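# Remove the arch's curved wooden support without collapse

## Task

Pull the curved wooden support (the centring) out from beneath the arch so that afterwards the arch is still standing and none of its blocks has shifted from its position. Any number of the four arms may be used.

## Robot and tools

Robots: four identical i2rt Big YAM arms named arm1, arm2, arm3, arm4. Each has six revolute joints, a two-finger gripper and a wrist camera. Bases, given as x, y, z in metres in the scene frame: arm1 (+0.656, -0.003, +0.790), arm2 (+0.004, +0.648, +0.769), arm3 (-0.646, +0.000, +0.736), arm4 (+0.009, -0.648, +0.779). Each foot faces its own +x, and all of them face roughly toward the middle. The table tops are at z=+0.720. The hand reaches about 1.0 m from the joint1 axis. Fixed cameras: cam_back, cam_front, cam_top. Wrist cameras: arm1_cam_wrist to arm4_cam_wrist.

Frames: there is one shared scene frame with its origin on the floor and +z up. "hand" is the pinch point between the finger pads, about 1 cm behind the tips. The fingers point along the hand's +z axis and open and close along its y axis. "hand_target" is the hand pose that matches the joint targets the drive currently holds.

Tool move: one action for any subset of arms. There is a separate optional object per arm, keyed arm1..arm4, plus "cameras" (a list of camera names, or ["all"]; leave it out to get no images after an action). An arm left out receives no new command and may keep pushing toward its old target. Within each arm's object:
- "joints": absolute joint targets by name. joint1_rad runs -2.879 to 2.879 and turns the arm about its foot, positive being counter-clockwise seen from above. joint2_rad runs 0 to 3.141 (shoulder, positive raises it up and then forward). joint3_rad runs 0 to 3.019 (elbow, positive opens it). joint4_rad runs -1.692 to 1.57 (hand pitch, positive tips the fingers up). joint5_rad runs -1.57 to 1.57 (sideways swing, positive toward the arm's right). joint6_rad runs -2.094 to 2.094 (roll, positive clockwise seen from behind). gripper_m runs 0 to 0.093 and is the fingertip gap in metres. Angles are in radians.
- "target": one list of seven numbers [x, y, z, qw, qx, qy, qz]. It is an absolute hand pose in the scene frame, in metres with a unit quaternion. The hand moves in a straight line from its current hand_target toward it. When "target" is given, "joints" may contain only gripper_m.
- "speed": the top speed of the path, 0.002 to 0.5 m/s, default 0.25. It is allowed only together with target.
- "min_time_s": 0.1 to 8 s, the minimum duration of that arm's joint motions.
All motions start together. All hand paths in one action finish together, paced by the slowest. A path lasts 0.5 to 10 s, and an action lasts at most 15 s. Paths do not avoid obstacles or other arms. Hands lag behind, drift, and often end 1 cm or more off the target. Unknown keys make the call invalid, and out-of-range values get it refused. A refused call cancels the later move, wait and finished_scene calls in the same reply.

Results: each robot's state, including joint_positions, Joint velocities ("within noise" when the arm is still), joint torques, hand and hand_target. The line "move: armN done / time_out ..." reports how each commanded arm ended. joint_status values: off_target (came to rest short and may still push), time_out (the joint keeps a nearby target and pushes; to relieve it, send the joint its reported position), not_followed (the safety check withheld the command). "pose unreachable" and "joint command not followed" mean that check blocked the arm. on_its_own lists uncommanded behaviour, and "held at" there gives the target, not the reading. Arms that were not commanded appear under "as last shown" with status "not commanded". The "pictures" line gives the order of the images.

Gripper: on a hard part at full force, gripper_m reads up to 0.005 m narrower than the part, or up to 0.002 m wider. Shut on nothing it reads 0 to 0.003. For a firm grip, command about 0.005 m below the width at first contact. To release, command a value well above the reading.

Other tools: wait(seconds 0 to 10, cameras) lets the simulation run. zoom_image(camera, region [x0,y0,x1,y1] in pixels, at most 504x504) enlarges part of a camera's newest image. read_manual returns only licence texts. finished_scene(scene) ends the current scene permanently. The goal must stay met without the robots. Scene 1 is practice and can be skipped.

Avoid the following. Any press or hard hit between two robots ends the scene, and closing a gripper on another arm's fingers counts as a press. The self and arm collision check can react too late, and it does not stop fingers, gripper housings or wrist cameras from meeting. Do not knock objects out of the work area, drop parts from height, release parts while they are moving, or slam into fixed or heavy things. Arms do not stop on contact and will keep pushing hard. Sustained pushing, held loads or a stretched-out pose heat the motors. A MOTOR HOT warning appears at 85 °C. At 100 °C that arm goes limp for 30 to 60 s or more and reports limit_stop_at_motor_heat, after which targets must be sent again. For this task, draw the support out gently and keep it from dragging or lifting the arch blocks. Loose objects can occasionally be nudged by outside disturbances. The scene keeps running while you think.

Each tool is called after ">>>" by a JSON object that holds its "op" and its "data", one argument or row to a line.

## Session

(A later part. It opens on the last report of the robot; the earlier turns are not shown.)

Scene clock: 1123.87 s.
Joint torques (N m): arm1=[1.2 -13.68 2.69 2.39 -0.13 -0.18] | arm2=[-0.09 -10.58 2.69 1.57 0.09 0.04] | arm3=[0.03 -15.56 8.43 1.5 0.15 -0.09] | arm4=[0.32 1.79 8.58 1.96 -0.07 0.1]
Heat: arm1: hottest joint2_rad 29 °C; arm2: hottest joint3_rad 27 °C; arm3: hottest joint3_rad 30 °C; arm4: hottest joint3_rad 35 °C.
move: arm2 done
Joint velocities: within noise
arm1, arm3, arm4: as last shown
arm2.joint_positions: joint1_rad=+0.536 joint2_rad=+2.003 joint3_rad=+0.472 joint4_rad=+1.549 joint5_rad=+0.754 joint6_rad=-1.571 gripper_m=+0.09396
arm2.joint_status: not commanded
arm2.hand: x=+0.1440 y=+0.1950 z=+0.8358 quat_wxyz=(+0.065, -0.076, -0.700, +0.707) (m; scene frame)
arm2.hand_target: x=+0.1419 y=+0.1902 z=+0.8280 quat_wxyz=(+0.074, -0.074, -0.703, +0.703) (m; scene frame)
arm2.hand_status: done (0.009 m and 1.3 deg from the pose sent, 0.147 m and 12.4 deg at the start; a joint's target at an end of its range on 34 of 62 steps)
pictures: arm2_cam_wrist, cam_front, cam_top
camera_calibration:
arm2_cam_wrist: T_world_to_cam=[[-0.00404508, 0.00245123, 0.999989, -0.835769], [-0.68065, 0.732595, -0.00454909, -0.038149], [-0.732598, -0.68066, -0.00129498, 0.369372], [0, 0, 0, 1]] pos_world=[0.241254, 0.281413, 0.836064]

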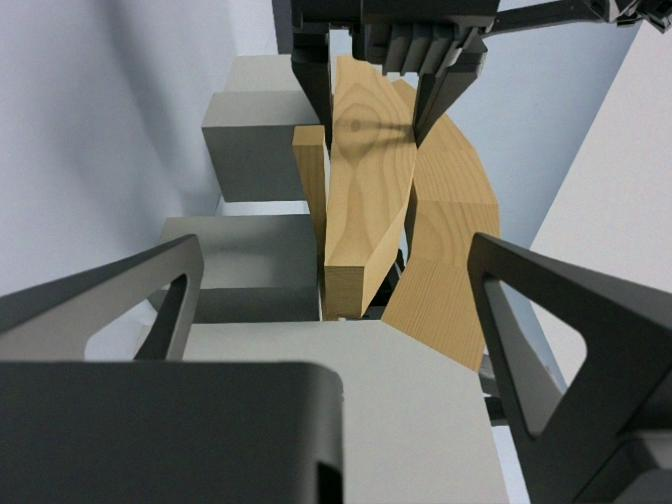

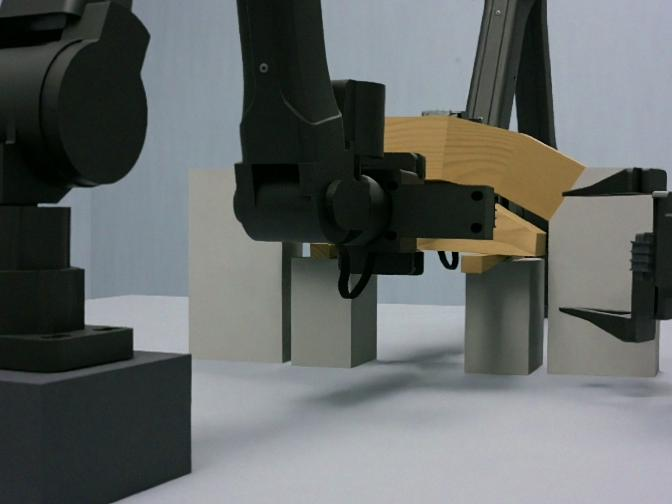

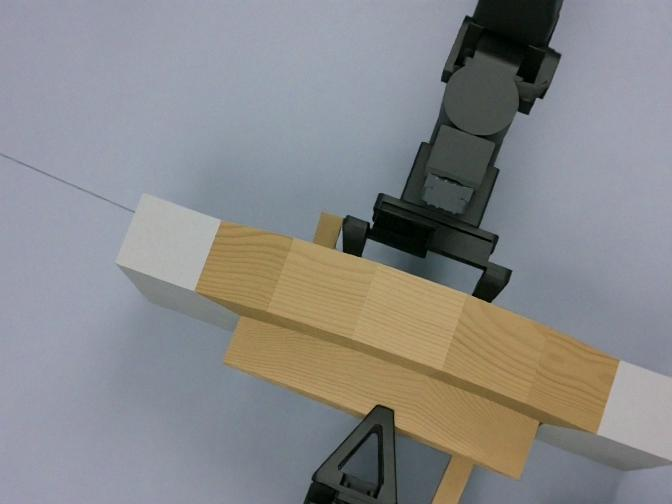

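>>> {"op": "move", "data": {
  "arm2": {"target": [0.121, 0.134, 0.819, -0.0739, 0.0739, 0.7032, -0.7032], "speed": 0.08},
  "cameras": ["arm2_cam_wrist", "cam_front", "arm1_cam_wrist"]
}}

>>> {"op": "zoom_image", "data": {
  "camera": "arm2_cam_wrist",
  "region": [150, 50, 480, 290]
}}

Scene clock: 1145.20 s.
Joint torques (N m): arm1=[0.97 -13.86 2.62 2.39 -0.13 -0.19] | arm2=[0.21 -11.87 3.44 1.28 -0.07 0.02] | arm3=[-0.21 -14.92 8.5 1.47 0.13 -0.11] | arm4=[0.26 1.85 8.59 1.96 -0.07 0.1]
Heat: arm1: hottest joint2_rad 29 °C; arm2: hottest joint3_rad 27 °C; arm3: hottest joint3_rad 30 °C; arm4: hottest joint3_rad 35 °C.
move: arm2 off_target
Joint velocities: within noise
arm1, arm3, arm4: as last shown
arm2.joint_positions: joint1_rad=+0.410 joint2_rad=+2.046 joint3_rad=+0.582 joint4_rad=+1.487 joint5_rad=+0.632 joint6_rad=-1.571 gripper_m=+0.09396
arm2.joint_status: not commanded
arm2.hand: x=+0.1223 y=+0.1401 z=+0.8290 quat_wxyz=(+0.066, -0.078, -0.698, +0.709) (m; scene frame)
arm2.hand_target: x=+0.1209 y=+0.1343 z=+0.8191 quat_wxyz=(+0.074, -0.074, -0.703, +0.703) (m; scene frame)
arm2.hand_status: off_target (0.012 m and 1.4 deg from the pose sent, 0.067 m and 1.3 deg at the start)
pictures: arm1_cam_wrist, arm2_cam_wrist, cam_front
camera_calibration:
arm1_cam_wrist: T_world_to_cam=[[0.000772498, 0.0041027, -0.999991, 0.880853], [0.619725, -0.784814, -0.00274114, -0.0267035], [-0.784819, -0.619717, -0.00314881, 0.222407], [0, 0, 0, 1]] pos_world=[0.190417, 0.113258, 0.881472]
arm2_cam_wrist: T_world_to_cam=[[-0.00409184, 0.0079943, 0.99996, -0.829717], [-0.676953, 0.735975, -0.00865394, -0.0102434], [-0.736014, -0.676962, 0.00240028, 0.312905], [0, 0, 0, 1]] pos_world=[0.219973, 0.225996, 0.828844]

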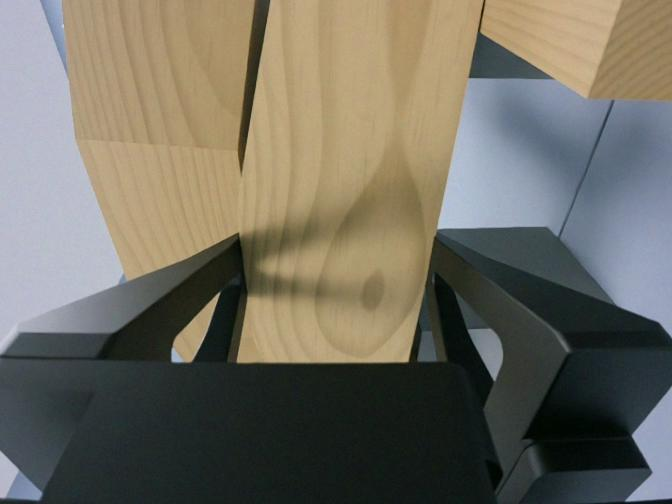

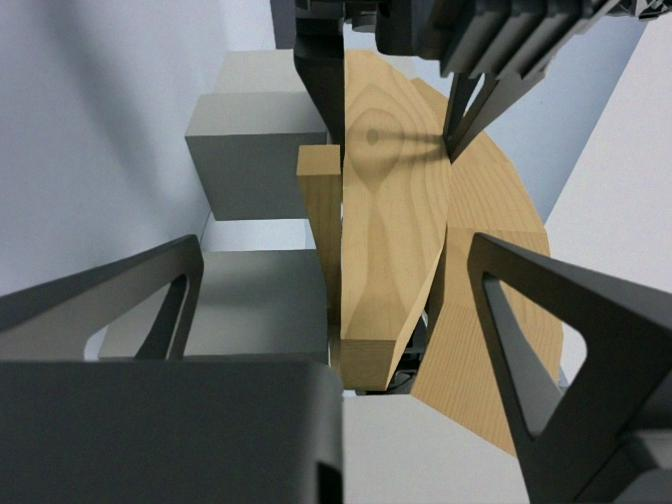

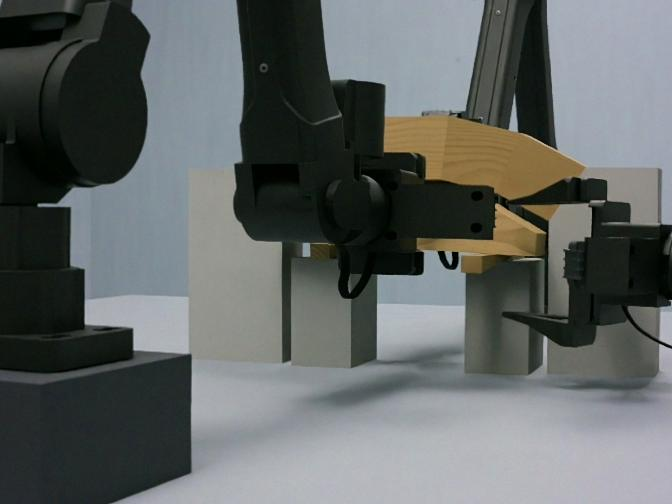

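Scaled by 1.527 from the camera's 672x504 image, which has a finer 960x720 frame.

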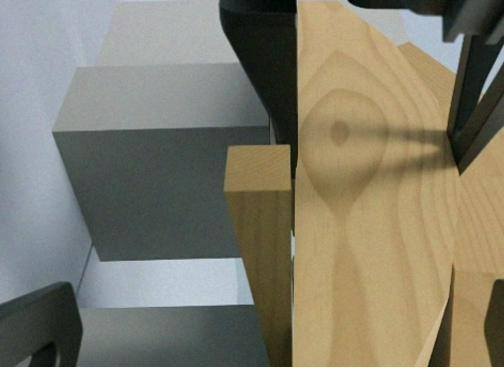

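>>> {"op": "move", "data": {
  "arm2": {"target": [0.1175, 0.1075, 0.814, -0.0739, 0.0739, 0.7032, -0.7032], "speed": 0.05},
  "cameras": ["arm2_cam_wrist", "cam_front", "arm1_cam_wrist"]
}}

>>> {"op": "zoom_image", "data": {
  "camera": "arm2_cam_wrist",
  "region": [150, 100, 480, 340]
}}

Scene clock: 1158.13 s.
Joint torques (N m): arm1=[0.91 -13.68 2.66 2.4 -0.12 -0.17] | arm2=[-0.03 -12.57 3.82 1.35 -0.07 0.03] | arm3=[0.26 -14.86 8.46 1.7 0.1 -0.08] | arm4=[0.32 1.85 8.59 1.96 -0.07 0.1]
Heat: arm1: hottest joint2_rad 29 °C; arm2: hottest joint3_rad 27 °C; arm3: hottest joint3_rad 30 °C; arm4: hottest joint3_rad 35 °C.
move: arm2 off_target
Joint velocities: within noise
arm1, arm3, arm4: as last shown
arm2.joint_positions: joint1_rad=+0.375 joint2_rad=+2.072 joint3_rad=+0.647 joint4_rad=+1.448 joint5_rad=+0.597 joint6_rad=-1.571 gripper_m=+0.09396
arm2.joint_status: not commanded
arm2.hand: x=+0.1195 y=+0.1142 z=+0.8244 quat_wxyz=(+0.066, -0.077, -0.698, +0.709) (m; scene frame)
arm2.hand_target: x=+0.1173 y=+0.1079 z=+0.8141 quat_wxyz=(+0.074, -0.074, -0.703, +0.703) (m; scene frame)
arm2.hand_status: off_target (0.013 m and 1.3 deg from the pose sent, 0.036 m and 1.3 deg at the start)
pictures: arm1_cam_wrist, arm2_cam_wrist, cam_front
camera_calibration:
arm1_cam_wrist: T_world_to_cam=[[0.000772498, 0.0041027, -0.999991, 0.880853], [0.619725, -0.784814, -0.00274114, -0.0267035], [-0.784819, -0.619717, -0.00314881, 0.222407], [0, 0, 0, 1]] pos_world=[0.190417, 0.113258, 0.881472]
arm2_cam_wrist: T_world_to_cam=[[-0.00311968, 0.00766852, 0.999966, -0.824972], [-0.677535, 0.735449, -0.00775377, 0.0062265], [-0.735484, -0.677536, 0.00290133, 0.292902], [0, 0, 0, 1]] pos_world=[0.21707, 0.200199, 0.824142]

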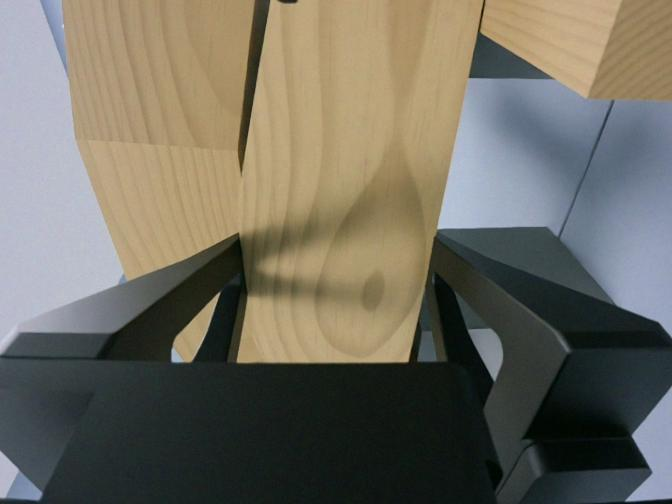

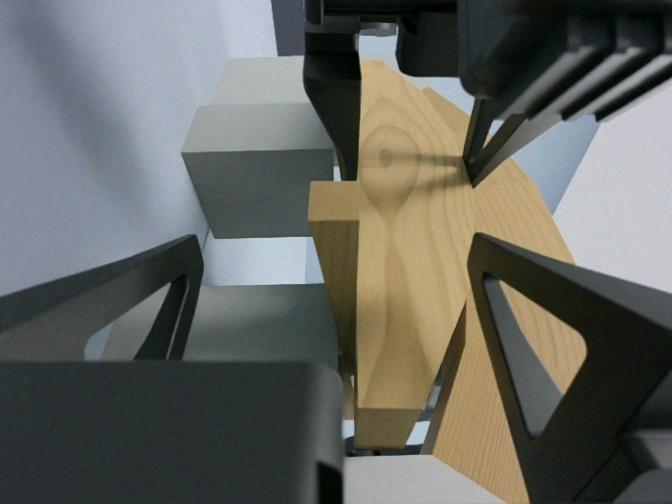

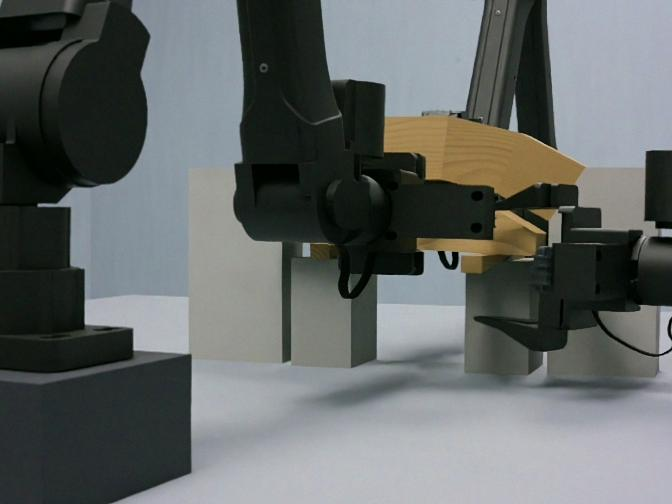

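Scaled by 1.527 from the camera's 672x504 image, which has a finer 960x720 frame.

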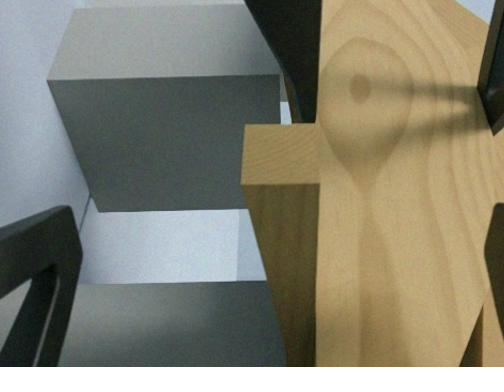

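>>> {"op": "move", "data": {
  "arm2": {"joints": {"gripper_m": 0.024}},
  "cameras": ["arm2_cam_wrist", "cam_front"]
}}

>>> {"op": "zoom_image", "data": {
  "camera": "arm2_cam_wrist",
  "region": [200, 120, 480, 330]
}}

Scene clock: 1172.20 s.
Joint torques (N m): arm1=[1.03 -13.63 2.58 2.36 -0.13 -0.17] | arm2=[0.03 -12.45 3.88 1.4 -0.07 0.03] | arm3=[-0.15 -14.74 8.32 1.58 0.1 -0.05] | arm4=[0.32 1.79 8.59 1.96 -0.07 0.1]
Heat: arm1: hottest joint2_rad 29 °C; arm2: hottest joint2_rad 27 °C; arm3: hottest joint3_rad 30 °C; arm4: hottest joint3_rad 35 °C.
move: arm2 done
Joint velocities: within noise
arm1, arm3, arm4: as last shown
arm2.joint_positions: joint1_rad=+0.375 joint2_rad=+2.072 joint3_rad=+0.647 joint4_rad=+1.448 joint5_rad=+0.597 joint6_rad=-1.571 gripper_m=+0.02423
arm2.joint_status: all done
arm2.hand: x=+0.1195 y=+0.1142 z=+0.8244 quat_wxyz=(+0.066, -0.077, -0.698, +0.709) (m; scene frame)
arm2.hand_target: x=+0.1173 y=+0.1079 z=+0.8142 quat_wxyz=(+0.074, -0.074, -0.703, +0.703) (m; scene frame)
arm2.hand_status: not commanded
pictures: arm2_cam_wrist, cam_front
camera_calibration:
arm2_cam_wrist: T_world_to_cam=[[-0.00269582, 0.00765169, 0.999967, -0.825061], [-0.677538, 0.73545, -0.0074542, 0.00598006], [-0.735482, -0.677536, 0.00320167, 0.292654], [0, 0, 0, 1]] pos_world=[0.217069, 0.200199, 0.824141]

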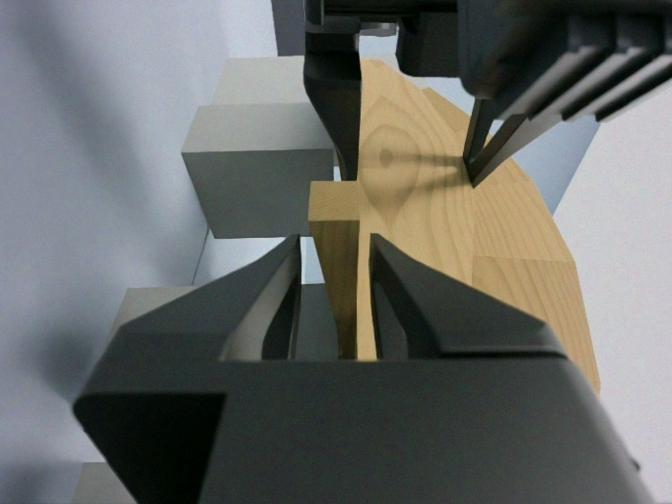

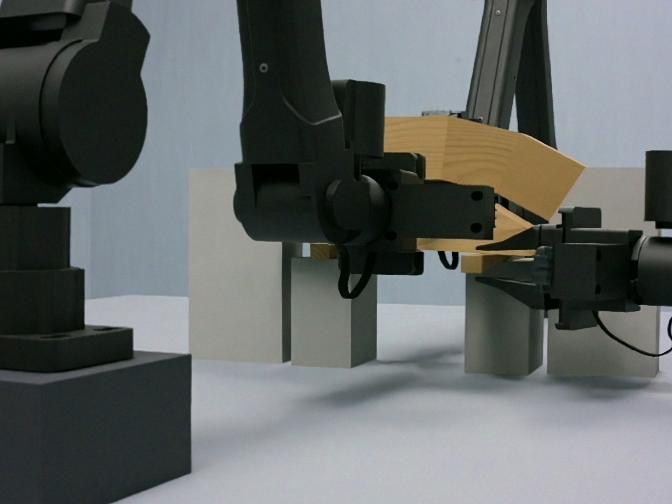

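Scaled by 1.800 from the camera's 672x504 image, which has a finer 960x720 frame.

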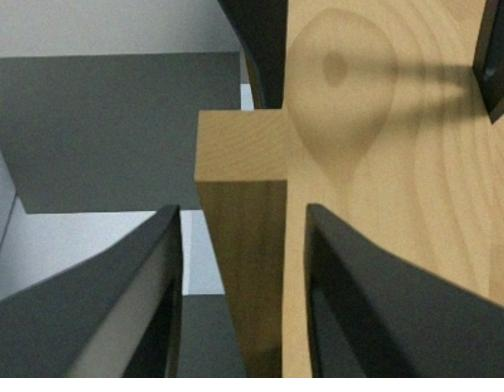

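>>> {"op": "move", "data": {
  "arm2": {"joints": {"gripper_m": 0.008}},
  "cameras": ["arm2_cam_wrist", "cam_front"]
}}

>>> {"op": "zoom_image", "data": {
  "camera": "arm2_cam_wrist",
  "region": [200, 120, 480, 330]
}}

Scene clock: 1178.10 s.
Joint torques (N m): arm1=[1.26 -13.74 2.62 2.37 -0.1 -0.19] | arm2=[0.09 -12.28 3.6 1.36 -0.08 0.11] | arm3=[-0.32 -15.33 8.44 1.52 0.14 -0.07] | arm4=[0.26 1.85 8.58 1.96 -0.07 0.1]
Heat: arm1: hottest joint2_rad 29 °C; arm2: hottest joint2_rad 27 °C; arm3: hottest joint3_rad 30 °C; arm4: hottest joint3_rad 35 °C.
move: arm2 off_target
Joint velocities: within noise
arm1.joint_positions: joint1_rad=-0.114 joint2_rad=+1.928 joint3_rad=+0.621 joint4_rad=+1.308 joint5_rad=-0.167 joint6_rad=+1.569 gripper_m=+0.05812
arm1.joint_status: not commanded
arm1.hand: x=+0.0931 y=+0.0316 z=+0.8815 quat_wxyz=(-0.516, -0.512, +0.488, +0.483) (m; scene frame)
arm1.hand_target: x=+0.0980 y=+0.0353 z=+0.8815 quat_wxyz=(-0.513, -0.513, +0.487, +0.487) (m; scene frame)
arm1.hand_status: not commanded
arm2.joint_positions: joint1_rad=+0.375 joint2_rad=+2.072 joint3_rad=+0.651 joint4_rad=+1.448 joint5_rad=+0.597 joint6_rad=-1.582 gripper_m=+0.01267
arm2.joint_status: gripper_m off_target (ended at +0.01269, target +0.00800)
arm2.hand: x=+0.1200 y=+0.1129 z=+0.8254 quat_wxyz=(+0.070, -0.073, -0.697, +0.710) (m; scene frame)
arm2.hand_target: x=+0.1173 y=+0.1080 z=+0.8141 quat_wxyz=(+0.074, -0.074, -0.703, +0.703) (m; scene frame)
arm2.hand_status: not commanded
arm3, arm4: as last shown
pictures: arm2_cam_wrist, cam_front
camera_calibration:
arm2_cam_wrist: T_world_to_cam=[[0.00704566, 0.0087475, 0.999937, -0.827331], [-0.677405, 0.735608, -0.00166207, 0.00257979], [-0.735577, -0.677351, 0.0111084, 0.28561], [0, 0, 0, 1]] pos_world=[0.217665, 0.198797, 0.82411]

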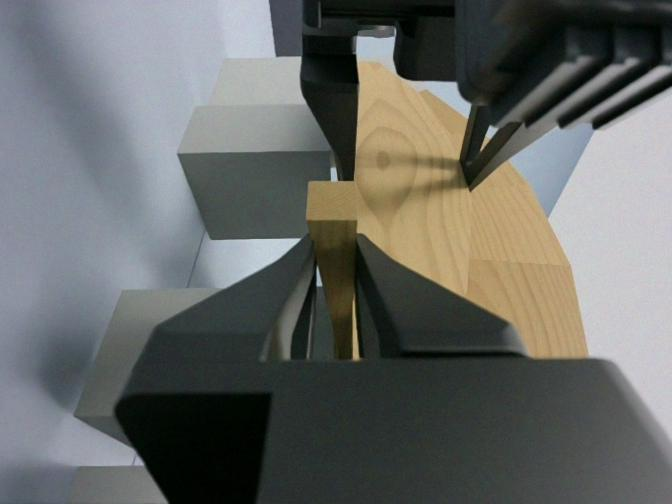

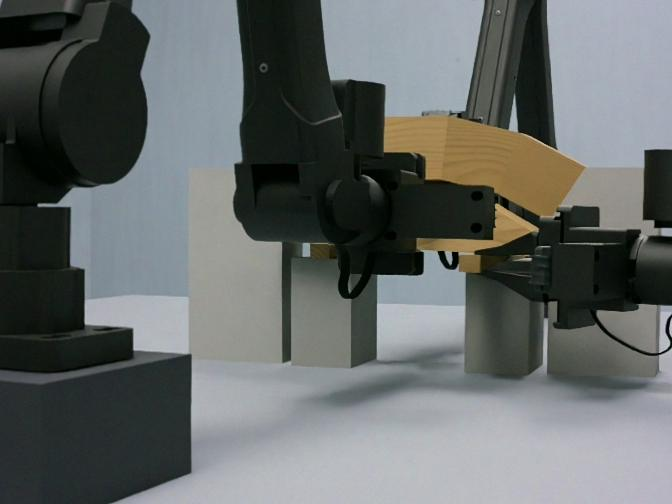

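Scaled by 1.800 from the camera's 672x504 image, which has a finer 960x720 frame.

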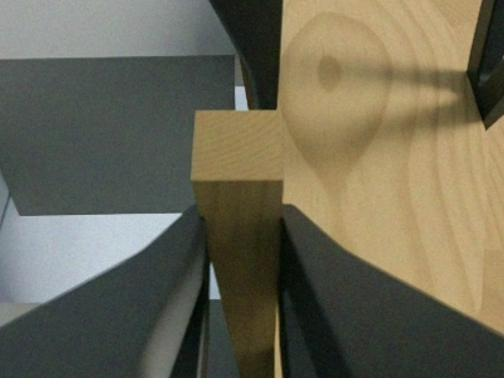

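>>> {"op": "move", "data": {
  "arm2": {"target": [0.126, 0.135, 0.8145, -0.0739, 0.0739, 0.7032, -0.7032], "speed": 0.04},
  "cameras": ["arm2_cam_wrist", "cam_front", "arm1_cam_wrist", "cam_top"]
}}

Scene clock: 1204.53 s.
Joint torques (N m): arm1=[1.03 -13.86 2.65 2.37 -0.11 -0.19] | arm2=[1.61 -12.57 1.26 2.17 0.22 0.13] | arm3=[-0.44 -14.56 8.5 1.61 0.18 -0.1] | arm4=[0.26 1.85 8.59 1.96 -0.07 0.1]
Heat: arm1: hottest joint2_rad 30 °C; arm2: hottest joint2_rad 27 °C; arm3: hottest joint3_rad 30 °C; arm4: hottest joint3_rad 35 °C.
move: arm2 off_target
Joint velocities: within noise
arm1.joint_positions: joint1_rad=-0.115 joint2_rad=+1.928 joint3_rad=+0.621 joint4_rad=+1.308 joint5_rad=-0.167 joint6_rad=+1.570 gripper_m=+0.05812
arm1.joint_status: not commanded
arm1.hand: x=+0.0932 y=+0.0320 z=+0.8815 quat_wxyz=(-0.516, -0.512, +0.488, +0.483) (m; scene frame)
arm1.hand_target: x=+0.0980 y=+0.0354 z=+0.8815 quat_wxyz=(-0.513, -0.513, +0.487, +0.487) (m; scene frame)
arm1.hand_status: not commanded
arm2.joint_positions: joint1_rad=+0.403 joint2_rad=+2.072 joint3_rad=+0.624 joint4_rad=+1.475 joint5_rad=+0.638 joint6_rad=-1.586 gripper_m=+0.01267
arm2.joint_status: not commanded
arm2.hand: x=+0.1238 y=+0.1270 z=+0.8241 quat_wxyz=(+0.075, -0.077, -0.697, +0.709) (m; scene frame)
arm2.hand_target: x=+0.1258 y=+0.1349 z=+0.8147 quat_wxyz=(+0.074, -0.074, -0.703, +0.703) (m; scene frame)
arm2.hand_status: off_target (0.013 m and 1.1 deg from the pose sent, 0.025 m and 1.2 deg at the start)
arm3, arm4: as last shown
pictures: arm1_cam_wrist, arm2_cam_wrist, cam_front, cam_top
camera_calibration:
arm1_cam_wrist: T_world_to_cam=[[0.00118147, 0.00327652, -0.999994, 0.88067], [0.619731, -0.784812, -0.00183928, -0.0274503], [-0.784813, -0.619725, -0.00295779, 0.222659], [0, 0, 0, 1]] pos_world=[0.190717, 0.113559, 0.881273]
arm2_cam_wrist: T_world_to_cam=[[0.00937745, 0.00783277, 0.999925, -0.826291], [-0.66807, 0.744098, 0.000436474, -0.00927926], [-0.744039, -0.668024, 0.0122106, 0.296974], [0, 0, 0, 1]] pos_world=[0.22251, 0.211763, 0.822607]

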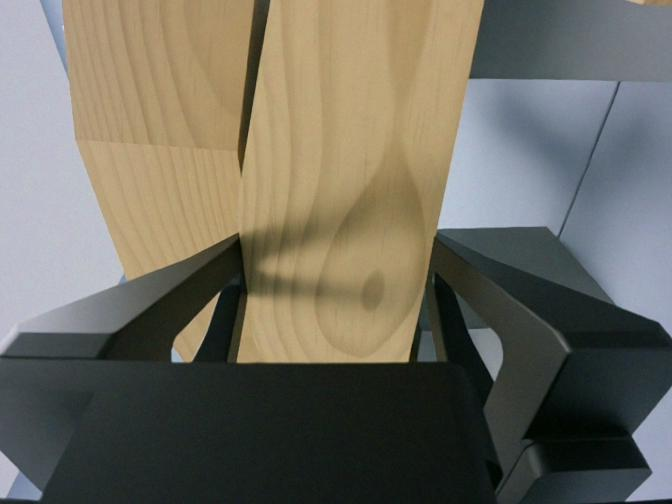

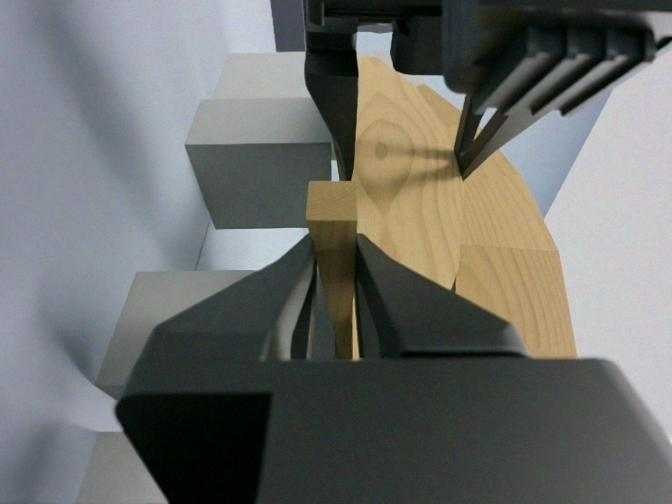

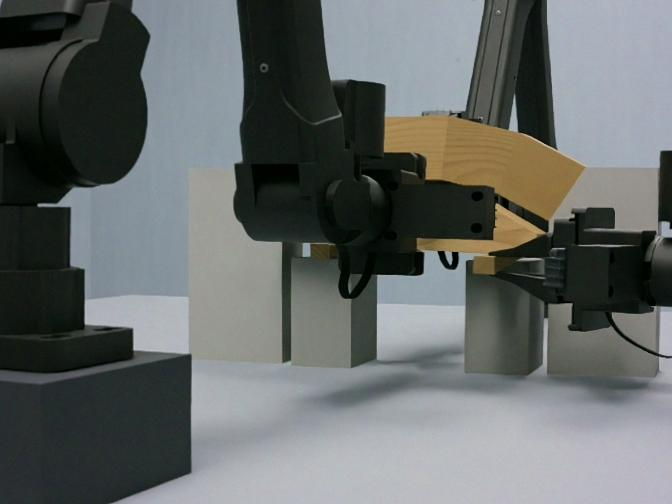

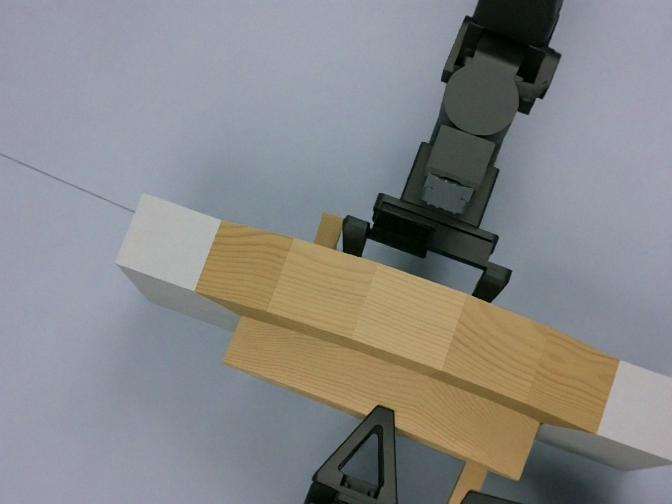

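Works: the wedge moves with arm2, centering stays. Continue pulling it sideways.

>>> {"op": "move", "data": {
  "arm2": {"target": [0.146, 0.19, 0.8145, -0.0739, 0.0739, 0.7032, -0.7032], "speed": 0.05},
  "cameras": ["arm2_cam_wrist", "cam_front", "arm1_cam_wrist", "cam_top"]
}}

Scene clock: 1210.00 s.
Joint torques (N m): arm1=[1.26 -13.57 2.85 2.41 -0.1 -0.31] | arm2=[1.49 -12.75 0.94 2.59 0.12 0.13] | arm3=[0.26 -15.03 8.39 1.51 0.17 -0.09] | arm4=[0.32 1.85 8.61 1.96 -0.07 0.1]
Heat: arm1: hottest joint2_rad 30 °C; arm2: hottest joint2_rad 27 °C; arm3: hottest joint3_rad 30 °C; arm4: hottest joint3_rad 35 °C.
move: arm2 done
Joint velocities: within noise
arm1.joint_positions: joint1_rad=-0.116 joint2_rad=+1.928 joint3_rad=+0.618 joint4_rad=+1.308 joint5_rad=-0.167 joint6_rad=+1.581 gripper_m=+0.05812
arm1.joint_status: not commanded
arm1.hand: x=+0.0940 y=+0.0321 z=+0.8807 quat_wxyz=(-0.518, -0.509, +0.492, +0.480) (m; scene frame)
arm1.hand_target: x=+0.0979 y=+0.0354 z=+0.8816 quat_wxyz=(-0.513, -0.513, +0.487, +0.487) (m; scene frame)
arm1.hand_status: not commanded
arm2.joint_positions: joint1_rad=+0.529 joint2_rad=+2.072 joint3_rad=+0.511 joint4_rad=+1.549 joint5_rad=+0.765 joint6_rad=-1.579 gripper_m=+0.01267
arm2.joint_status: not commanded
arm2.hand: x=+0.1438 y=+0.1864 z=+0.8132 quat_wxyz=(+0.081, -0.072, -0.708, +0.698) (m; scene frame)
arm2.hand_target: x=+0.1460 y=+0.1900 z=+0.8146 quat_wxyz=(+0.074, -0.074, -0.706, +0.701) (m; scene frame)
arm2.hand_status: done (0.004 m and 1.2 deg from the pose sent, 0.067 m and 1.1 deg at the start; a joint's target at an end of its range on 23 of 53 steps)
arm3, arm4: as last shown
pictures: arm1_cam_wrist, arm2_cam_wrist, cam_front, cam_top
camera_calibration:
arm1_cam_wrist: T_world_to_cam=[[0.00415728, -0.00870943, -0.999953, 0.879933], [0.619466, -0.784967, 0.00941235, -0.037758], [-0.785013, -0.619476, 0.00213186, 0.218957], [0, 0, 0, 1]] pos_world=[0.191616, 0.113664, 0.87978]
arm2_cam_wrist: T_world_to_cam=[[0.0203722, -0.0261197, 0.999451, -0.810919], [-0.66688, 0.744432, 0.0330484, -0.0668181], [-0.744886, -0.667187, -0.002253, 0.363342], [0, 0, 0, 1]] pos_world=[0.242609, 0.270977, 0.813501]

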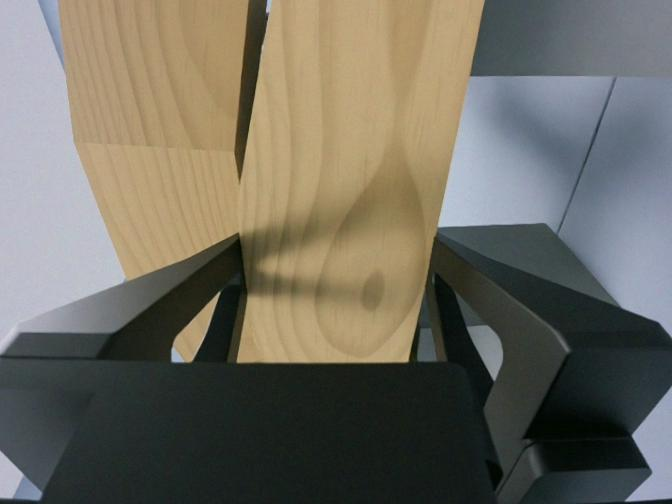

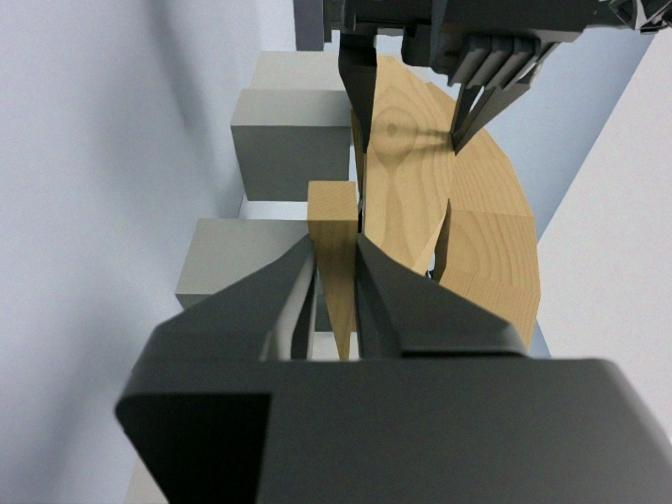

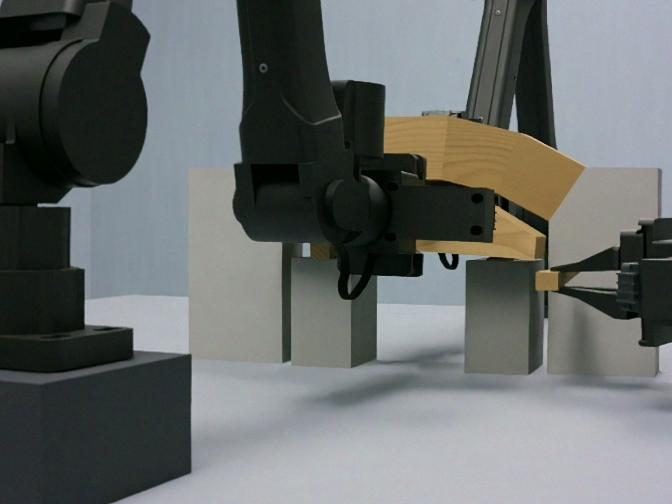

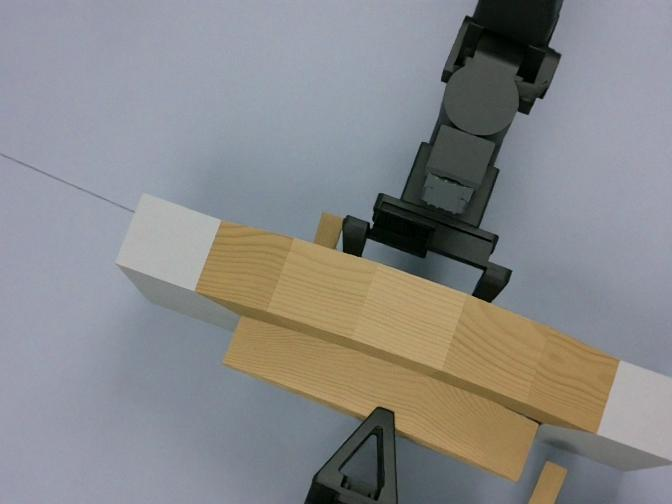

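>>> {"op": "move", "data": {
  "arm2": {"target": [0.19, 0.31, 0.86, -0.0739, 0.0739, 0.7032, -0.7032], "speed": 0.15},
  "arm1": {"target": [0.112, 0.0362, 0.8818, 0.51292, 0.51292, -0.48674, -0.48674], "speed": 0.03},
  "cameras": ["arm2_cam_wrist", "cam_front", "arm1_cam_wrist", "cam_top", "arm3_cam_wrist"]
}}

Scene clock: 1224.00 s.
Joint torques (N m): arm1=[1.03 -13.51 2.39 2.45 -0.2 -0.4] | arm2=[1.44 -10.81 0.9 2.41 0.13 -0.07] | arm3=[0.38 -14.56 8.38 1.61 0.15 -0.1] | arm4=[0.26 1.79 8.59 1.96 -0.07 0.1]
Heat: arm1: hottest joint2_rad 30 °C; arm2: hottest joint2_rad 27 °C; arm3: hottest joint3_rad 30 °C; arm4: hottest joint3_rad 35 °C.
move: arm1 done; arm2 done
Joint velocities: within noise
arm1.joint_positions: joint1_rad=-0.121 joint2_rad=+1.918 joint3_rad=+0.583 joint4_rad=+1.330 joint5_rad=-0.171 joint6_rad=+1.591 gripper_m=+0.05812
arm1.joint_status: not commanded
arm1.hand: x=+0.1071 y=+0.0332 z=+0.8793 quat_wxyz=(-0.519, -0.508, +0.496, +0.477) (m; scene frame)
arm1.hand_target: x=+0.1119 y=+0.0362 z=+0.8819 quat_wxyz=(-0.513, -0.513, +0.487, +0.487) (m; scene frame)
arm1.hand_status: done (0.006 m and 1.8 deg from the pose sent, 0.018 m and 1.2 deg at the start)
arm2.joint_positions: joint1_rad=+0.899 joint2_rad=+1.882 joint3_rad=+0.321 joint4_rad=+1.549 joint5_rad=+1.134 joint6_rad=-1.575 gripper_m=+0.01267
arm2.joint_status: not commanded
arm2.hand: x=+0.1889 y=+0.3068 z=+0.8549 quat_wxyz=(+0.080, -0.073, -0.707, +0.699) (m; scene frame)
arm2.hand_target: x=+0.1899 y=+0.3099 z=+0.8600 quat_wxyz=(+0.074, -0.074, -0.703, +0.703) (m; scene frame)
arm2.hand_status: done (0.006 m and 0.9 deg from the pose sent, 0.140 m and 1.2 deg at the start; a joint's target at an end of its range on 34 of 48 steps)
arm3.joint_positions: joint1_rad=+0.024 joint2_rad=+1.913 joint3_rad=+0.940 joint4_rad=+0.965 joint5_rad=-0.018 joint6_rad=+0.003 gripper_m=+0.09289
arm3.joint_status: not commanded
arm3.hand: x=+0.0298 y=+0.0079 z=+0.8851 quat_wxyz=(-0.705, +0.009, -0.709, -0.008) (m; scene frame)
arm3.hand_target: x=+0.0422 y=+0.0122 z=+0.8851 quat_wxyz=(-0.707, +0.010, -0.707, -0.010) (m; scene frame)
arm3.hand_status: not commanded
arm4.joint_positions: joint1_rad=-0.532 joint2_rad=+0.626 joint3_rad=+1.451 joint4_rad=-1.405 joint5_rad=+0.055 joint6_rad=-0.721 gripper_m=+0.09396
arm4.joint_status: not commanded
arm4.hand: x=+0.1251 y=-0.4552 z=+1.3292 quat_wxyz=(-0.469, +0.683, -0.557, -0.063) (m; scene frame)
arm4.hand_target: x=+0.1239 y=-0.4576 z=+1.3420 quat_wxyz=(-0.482, +0.677, -0.553, -0.066) (m; scene frame)
arm4.hand_status: not commanded
pictures: arm1_cam_wrist, arm2_cam_wrist, arm3_cam_wrist, cam_front, cam_top
camera_calibration:
arm1_cam_wrist: T_world_to_cam=[[0.00841911, -0.0183672, -0.999796, 0.878189], [0.617897, -0.786014, 0.019643, -0.0538916], [-0.786214, -0.617936, 0.00473148, 0.227683], [0, 0, 0, 1]] pos_world=[0.204914, 0.114464, 0.877991]
arm2_cam_wrist: T_world_to_cam=[[0.0190629, -0.0216545, 0.999584, -0.851639], [-0.667169, 0.744348, 0.0288487, -0.12411], [-0.744662, -0.667441, -0.000257825, 0.475753], [0, 0, 0, 1]] pos_world=[0.287708, 0.391476, 0.854988]
arm3_cam_wrist: T_world_to_cam=[[0.0295515, -0.999563, -0.000469942, 0.0075485], [-0.588605, -0.0170218, -0.808241, 0.736024], [0.80788, 0.0241614, -0.588851, 0.624788], [0, 0, 0, 1]] pos_world=[-0.0717493, 0.00497792, 0.962796]

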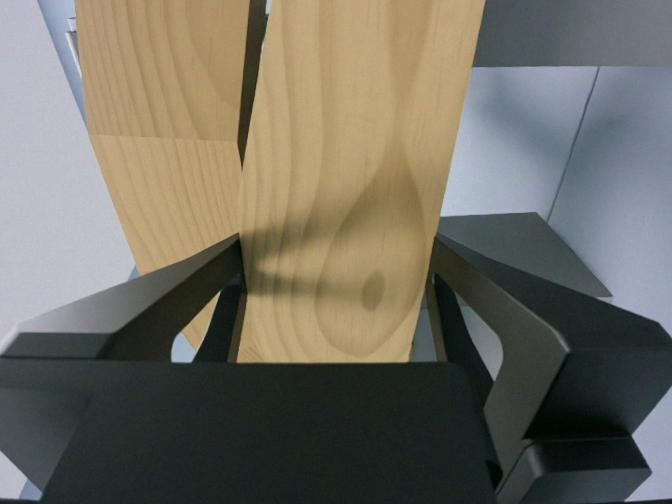

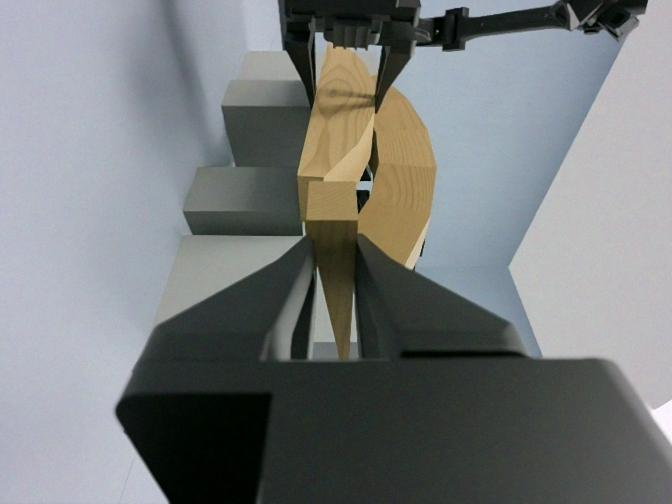

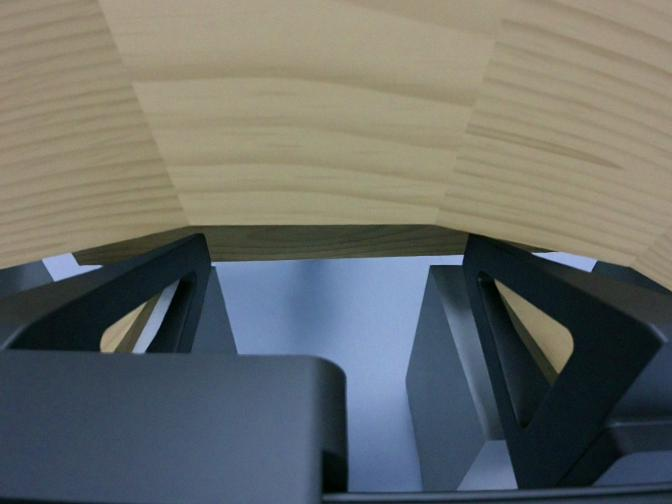

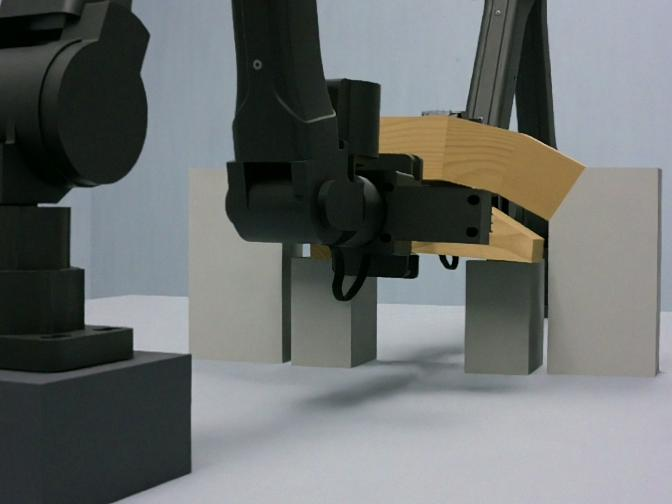

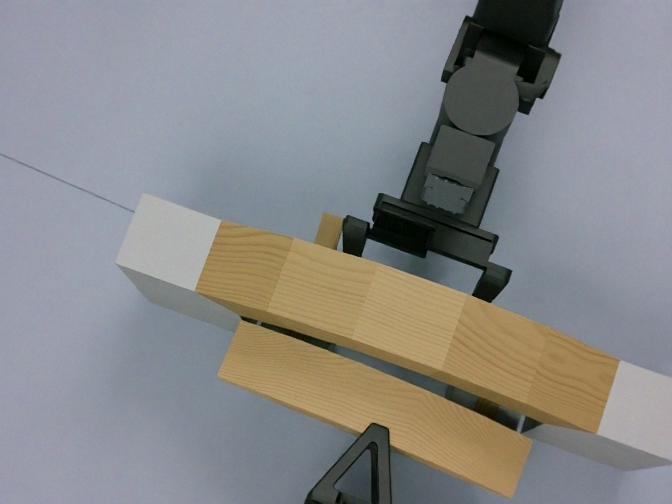

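>>> {"op": "move", "data": {
  "arm1": {"target": [0.150, 0.0385, 0.886, 0.51292, 0.51292, -0.48674, -0.48674], "speed": 0.05},
  "cameras": ["cam_front", "arm1_cam_wrist", "cam_top", "arm3_cam_wrist"]
}}

Scene clock: 1230.60 s.
Joint torques (N m): arm1=[0.97 -14.45 3.11 3.7 -0.09 -0.16] | arm2=[1.49 -10.99 0.81 2.44 0.12 0.02] | arm3=[-0.21 -14.97 8.31 1.51 0.13 -0.08] | arm4=[0.32 1.85 8.61 1.96 -0.07 0.1]
Heat: arm1: hottest joint2_rad 29 °C; arm2: hottest joint2_rad 27 °C; arm3: hottest joint3_rad 31 °C; arm4: hottest joint3_rad 35 °C.
move: arm1 off_target
Joint velocities: within noise
arm1.joint_positions: joint1_rad=-0.141 joint2_rad=+1.903 joint3_rad=+0.457 joint4_rad=+1.355 joint5_rad=-0.194 joint6_rad=+1.566 gripper_m=+0.05812
arm1.joint_status: not commanded
arm1.hand: x=+0.1552 y=+0.0331 z=+0.8537 quat_wxyz=(-0.496, -0.532, +0.513, +0.457) (m; scene frame)
arm1.hand_target: x=+0.1506 y=+0.0384 z=+0.8852 quat_wxyz=(-0.512, -0.513, +0.487, +0.487) (m; scene frame)
arm1.hand_status: off_target (0.033 m and 5.4 deg from the pose sent, 0.044 m and 1.8 deg at the start)
arm2.joint_positions: joint1_rad=+0.899 joint2_rad=+1.882 joint3_rad=+0.321 joint4_rad=+1.549 joint5_rad=+1.135 joint6_rad=-1.575 gripper_m=+0.01267
arm2.joint_status: not commanded
arm2.hand: x=+0.1890 y=+0.3069 z=+0.8549 quat_wxyz=(+0.080, -0.073, -0.707, +0.699) (m; scene frame)
arm2.hand_target: x=+0.1900 y=+0.3099 z=+0.8600 quat_wxyz=(+0.074, -0.074, -0.703, +0.703) (m; scene frame)
arm2.hand_status: not commanded
arm3.joint_positions: joint1_rad=+0.024 joint2_rad=+1.914 joint3_rad=+0.943 joint4_rad=+0.963 joint5_rad=-0.018 joint6_rad=+0.003 gripper_m=+0.09289
arm3.joint_status: not commanded
arm3.hand: x=+0.0309 y=+0.0079 z=+0.8862 quat_wxyz=(-0.706, +0.009, -0.708, -0.008) (m; scene frame)
arm3.hand_target: x=+0.0422 y=+0.0122 z=+0.8850 quat_wxyz=(-0.707, +0.010, -0.707, -0.010) (m; scene frame)
arm3.hand_status: not commanded
arm4: as last shown
pictures: arm1_cam_wrist, arm3_cam_wrist, cam_front, cam_top
camera_calibration:
arm1_cam_wrist: T_world_to_cam=[[0.0916002, -0.00560365, -0.99578, 0.835481], [0.619054, -0.782949, 0.0613517, -0.119088], [-0.779989, -0.622061, -0.0682493, 0.327022], [0, 0, 0, 1]] pos_world=[0.252265, 0.11487, 0.861581]
arm3_cam_wrist: T_world_to_cam=[[0.0296346, -0.999561, -0.000471318, 0.00752636], [-0.587034, -0.0170225, -0.809383, 0.738547], [0.80902, 0.0242624, -0.58728, 0.623075], [0, 0, 0, 1]] pos_world=[-0.0707515, 0.00497765, 0.963691]

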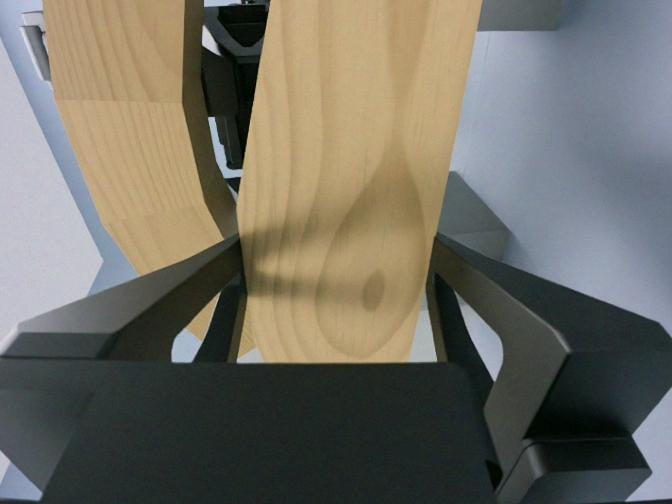

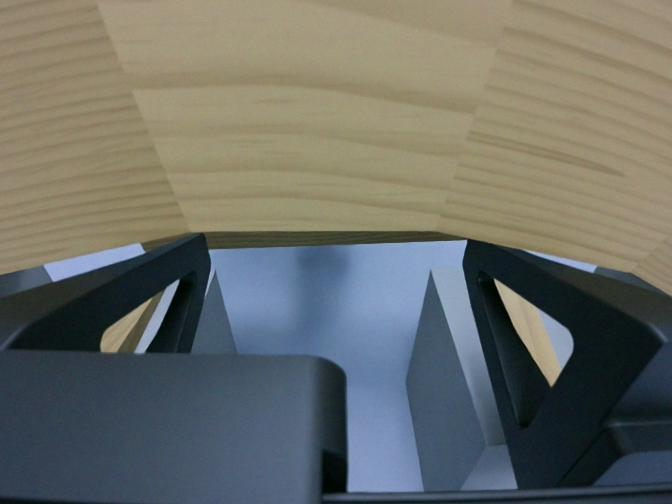

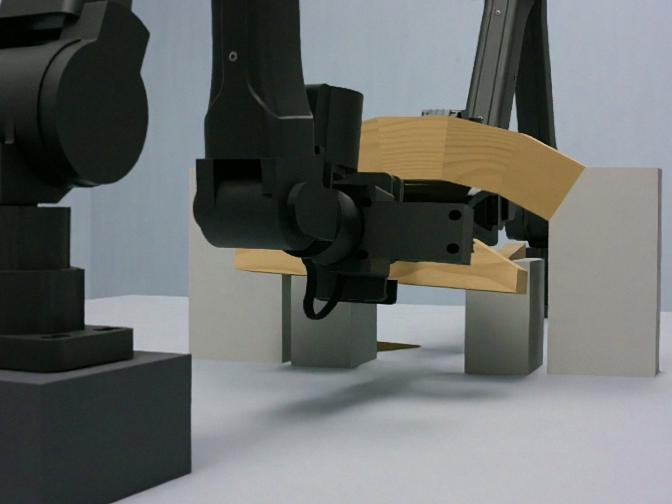

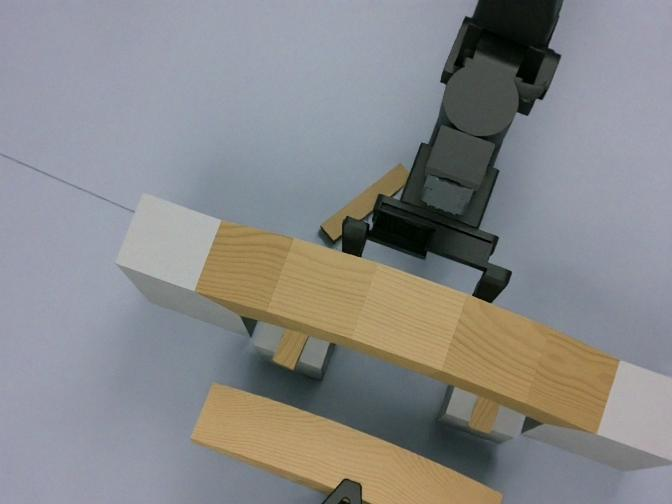

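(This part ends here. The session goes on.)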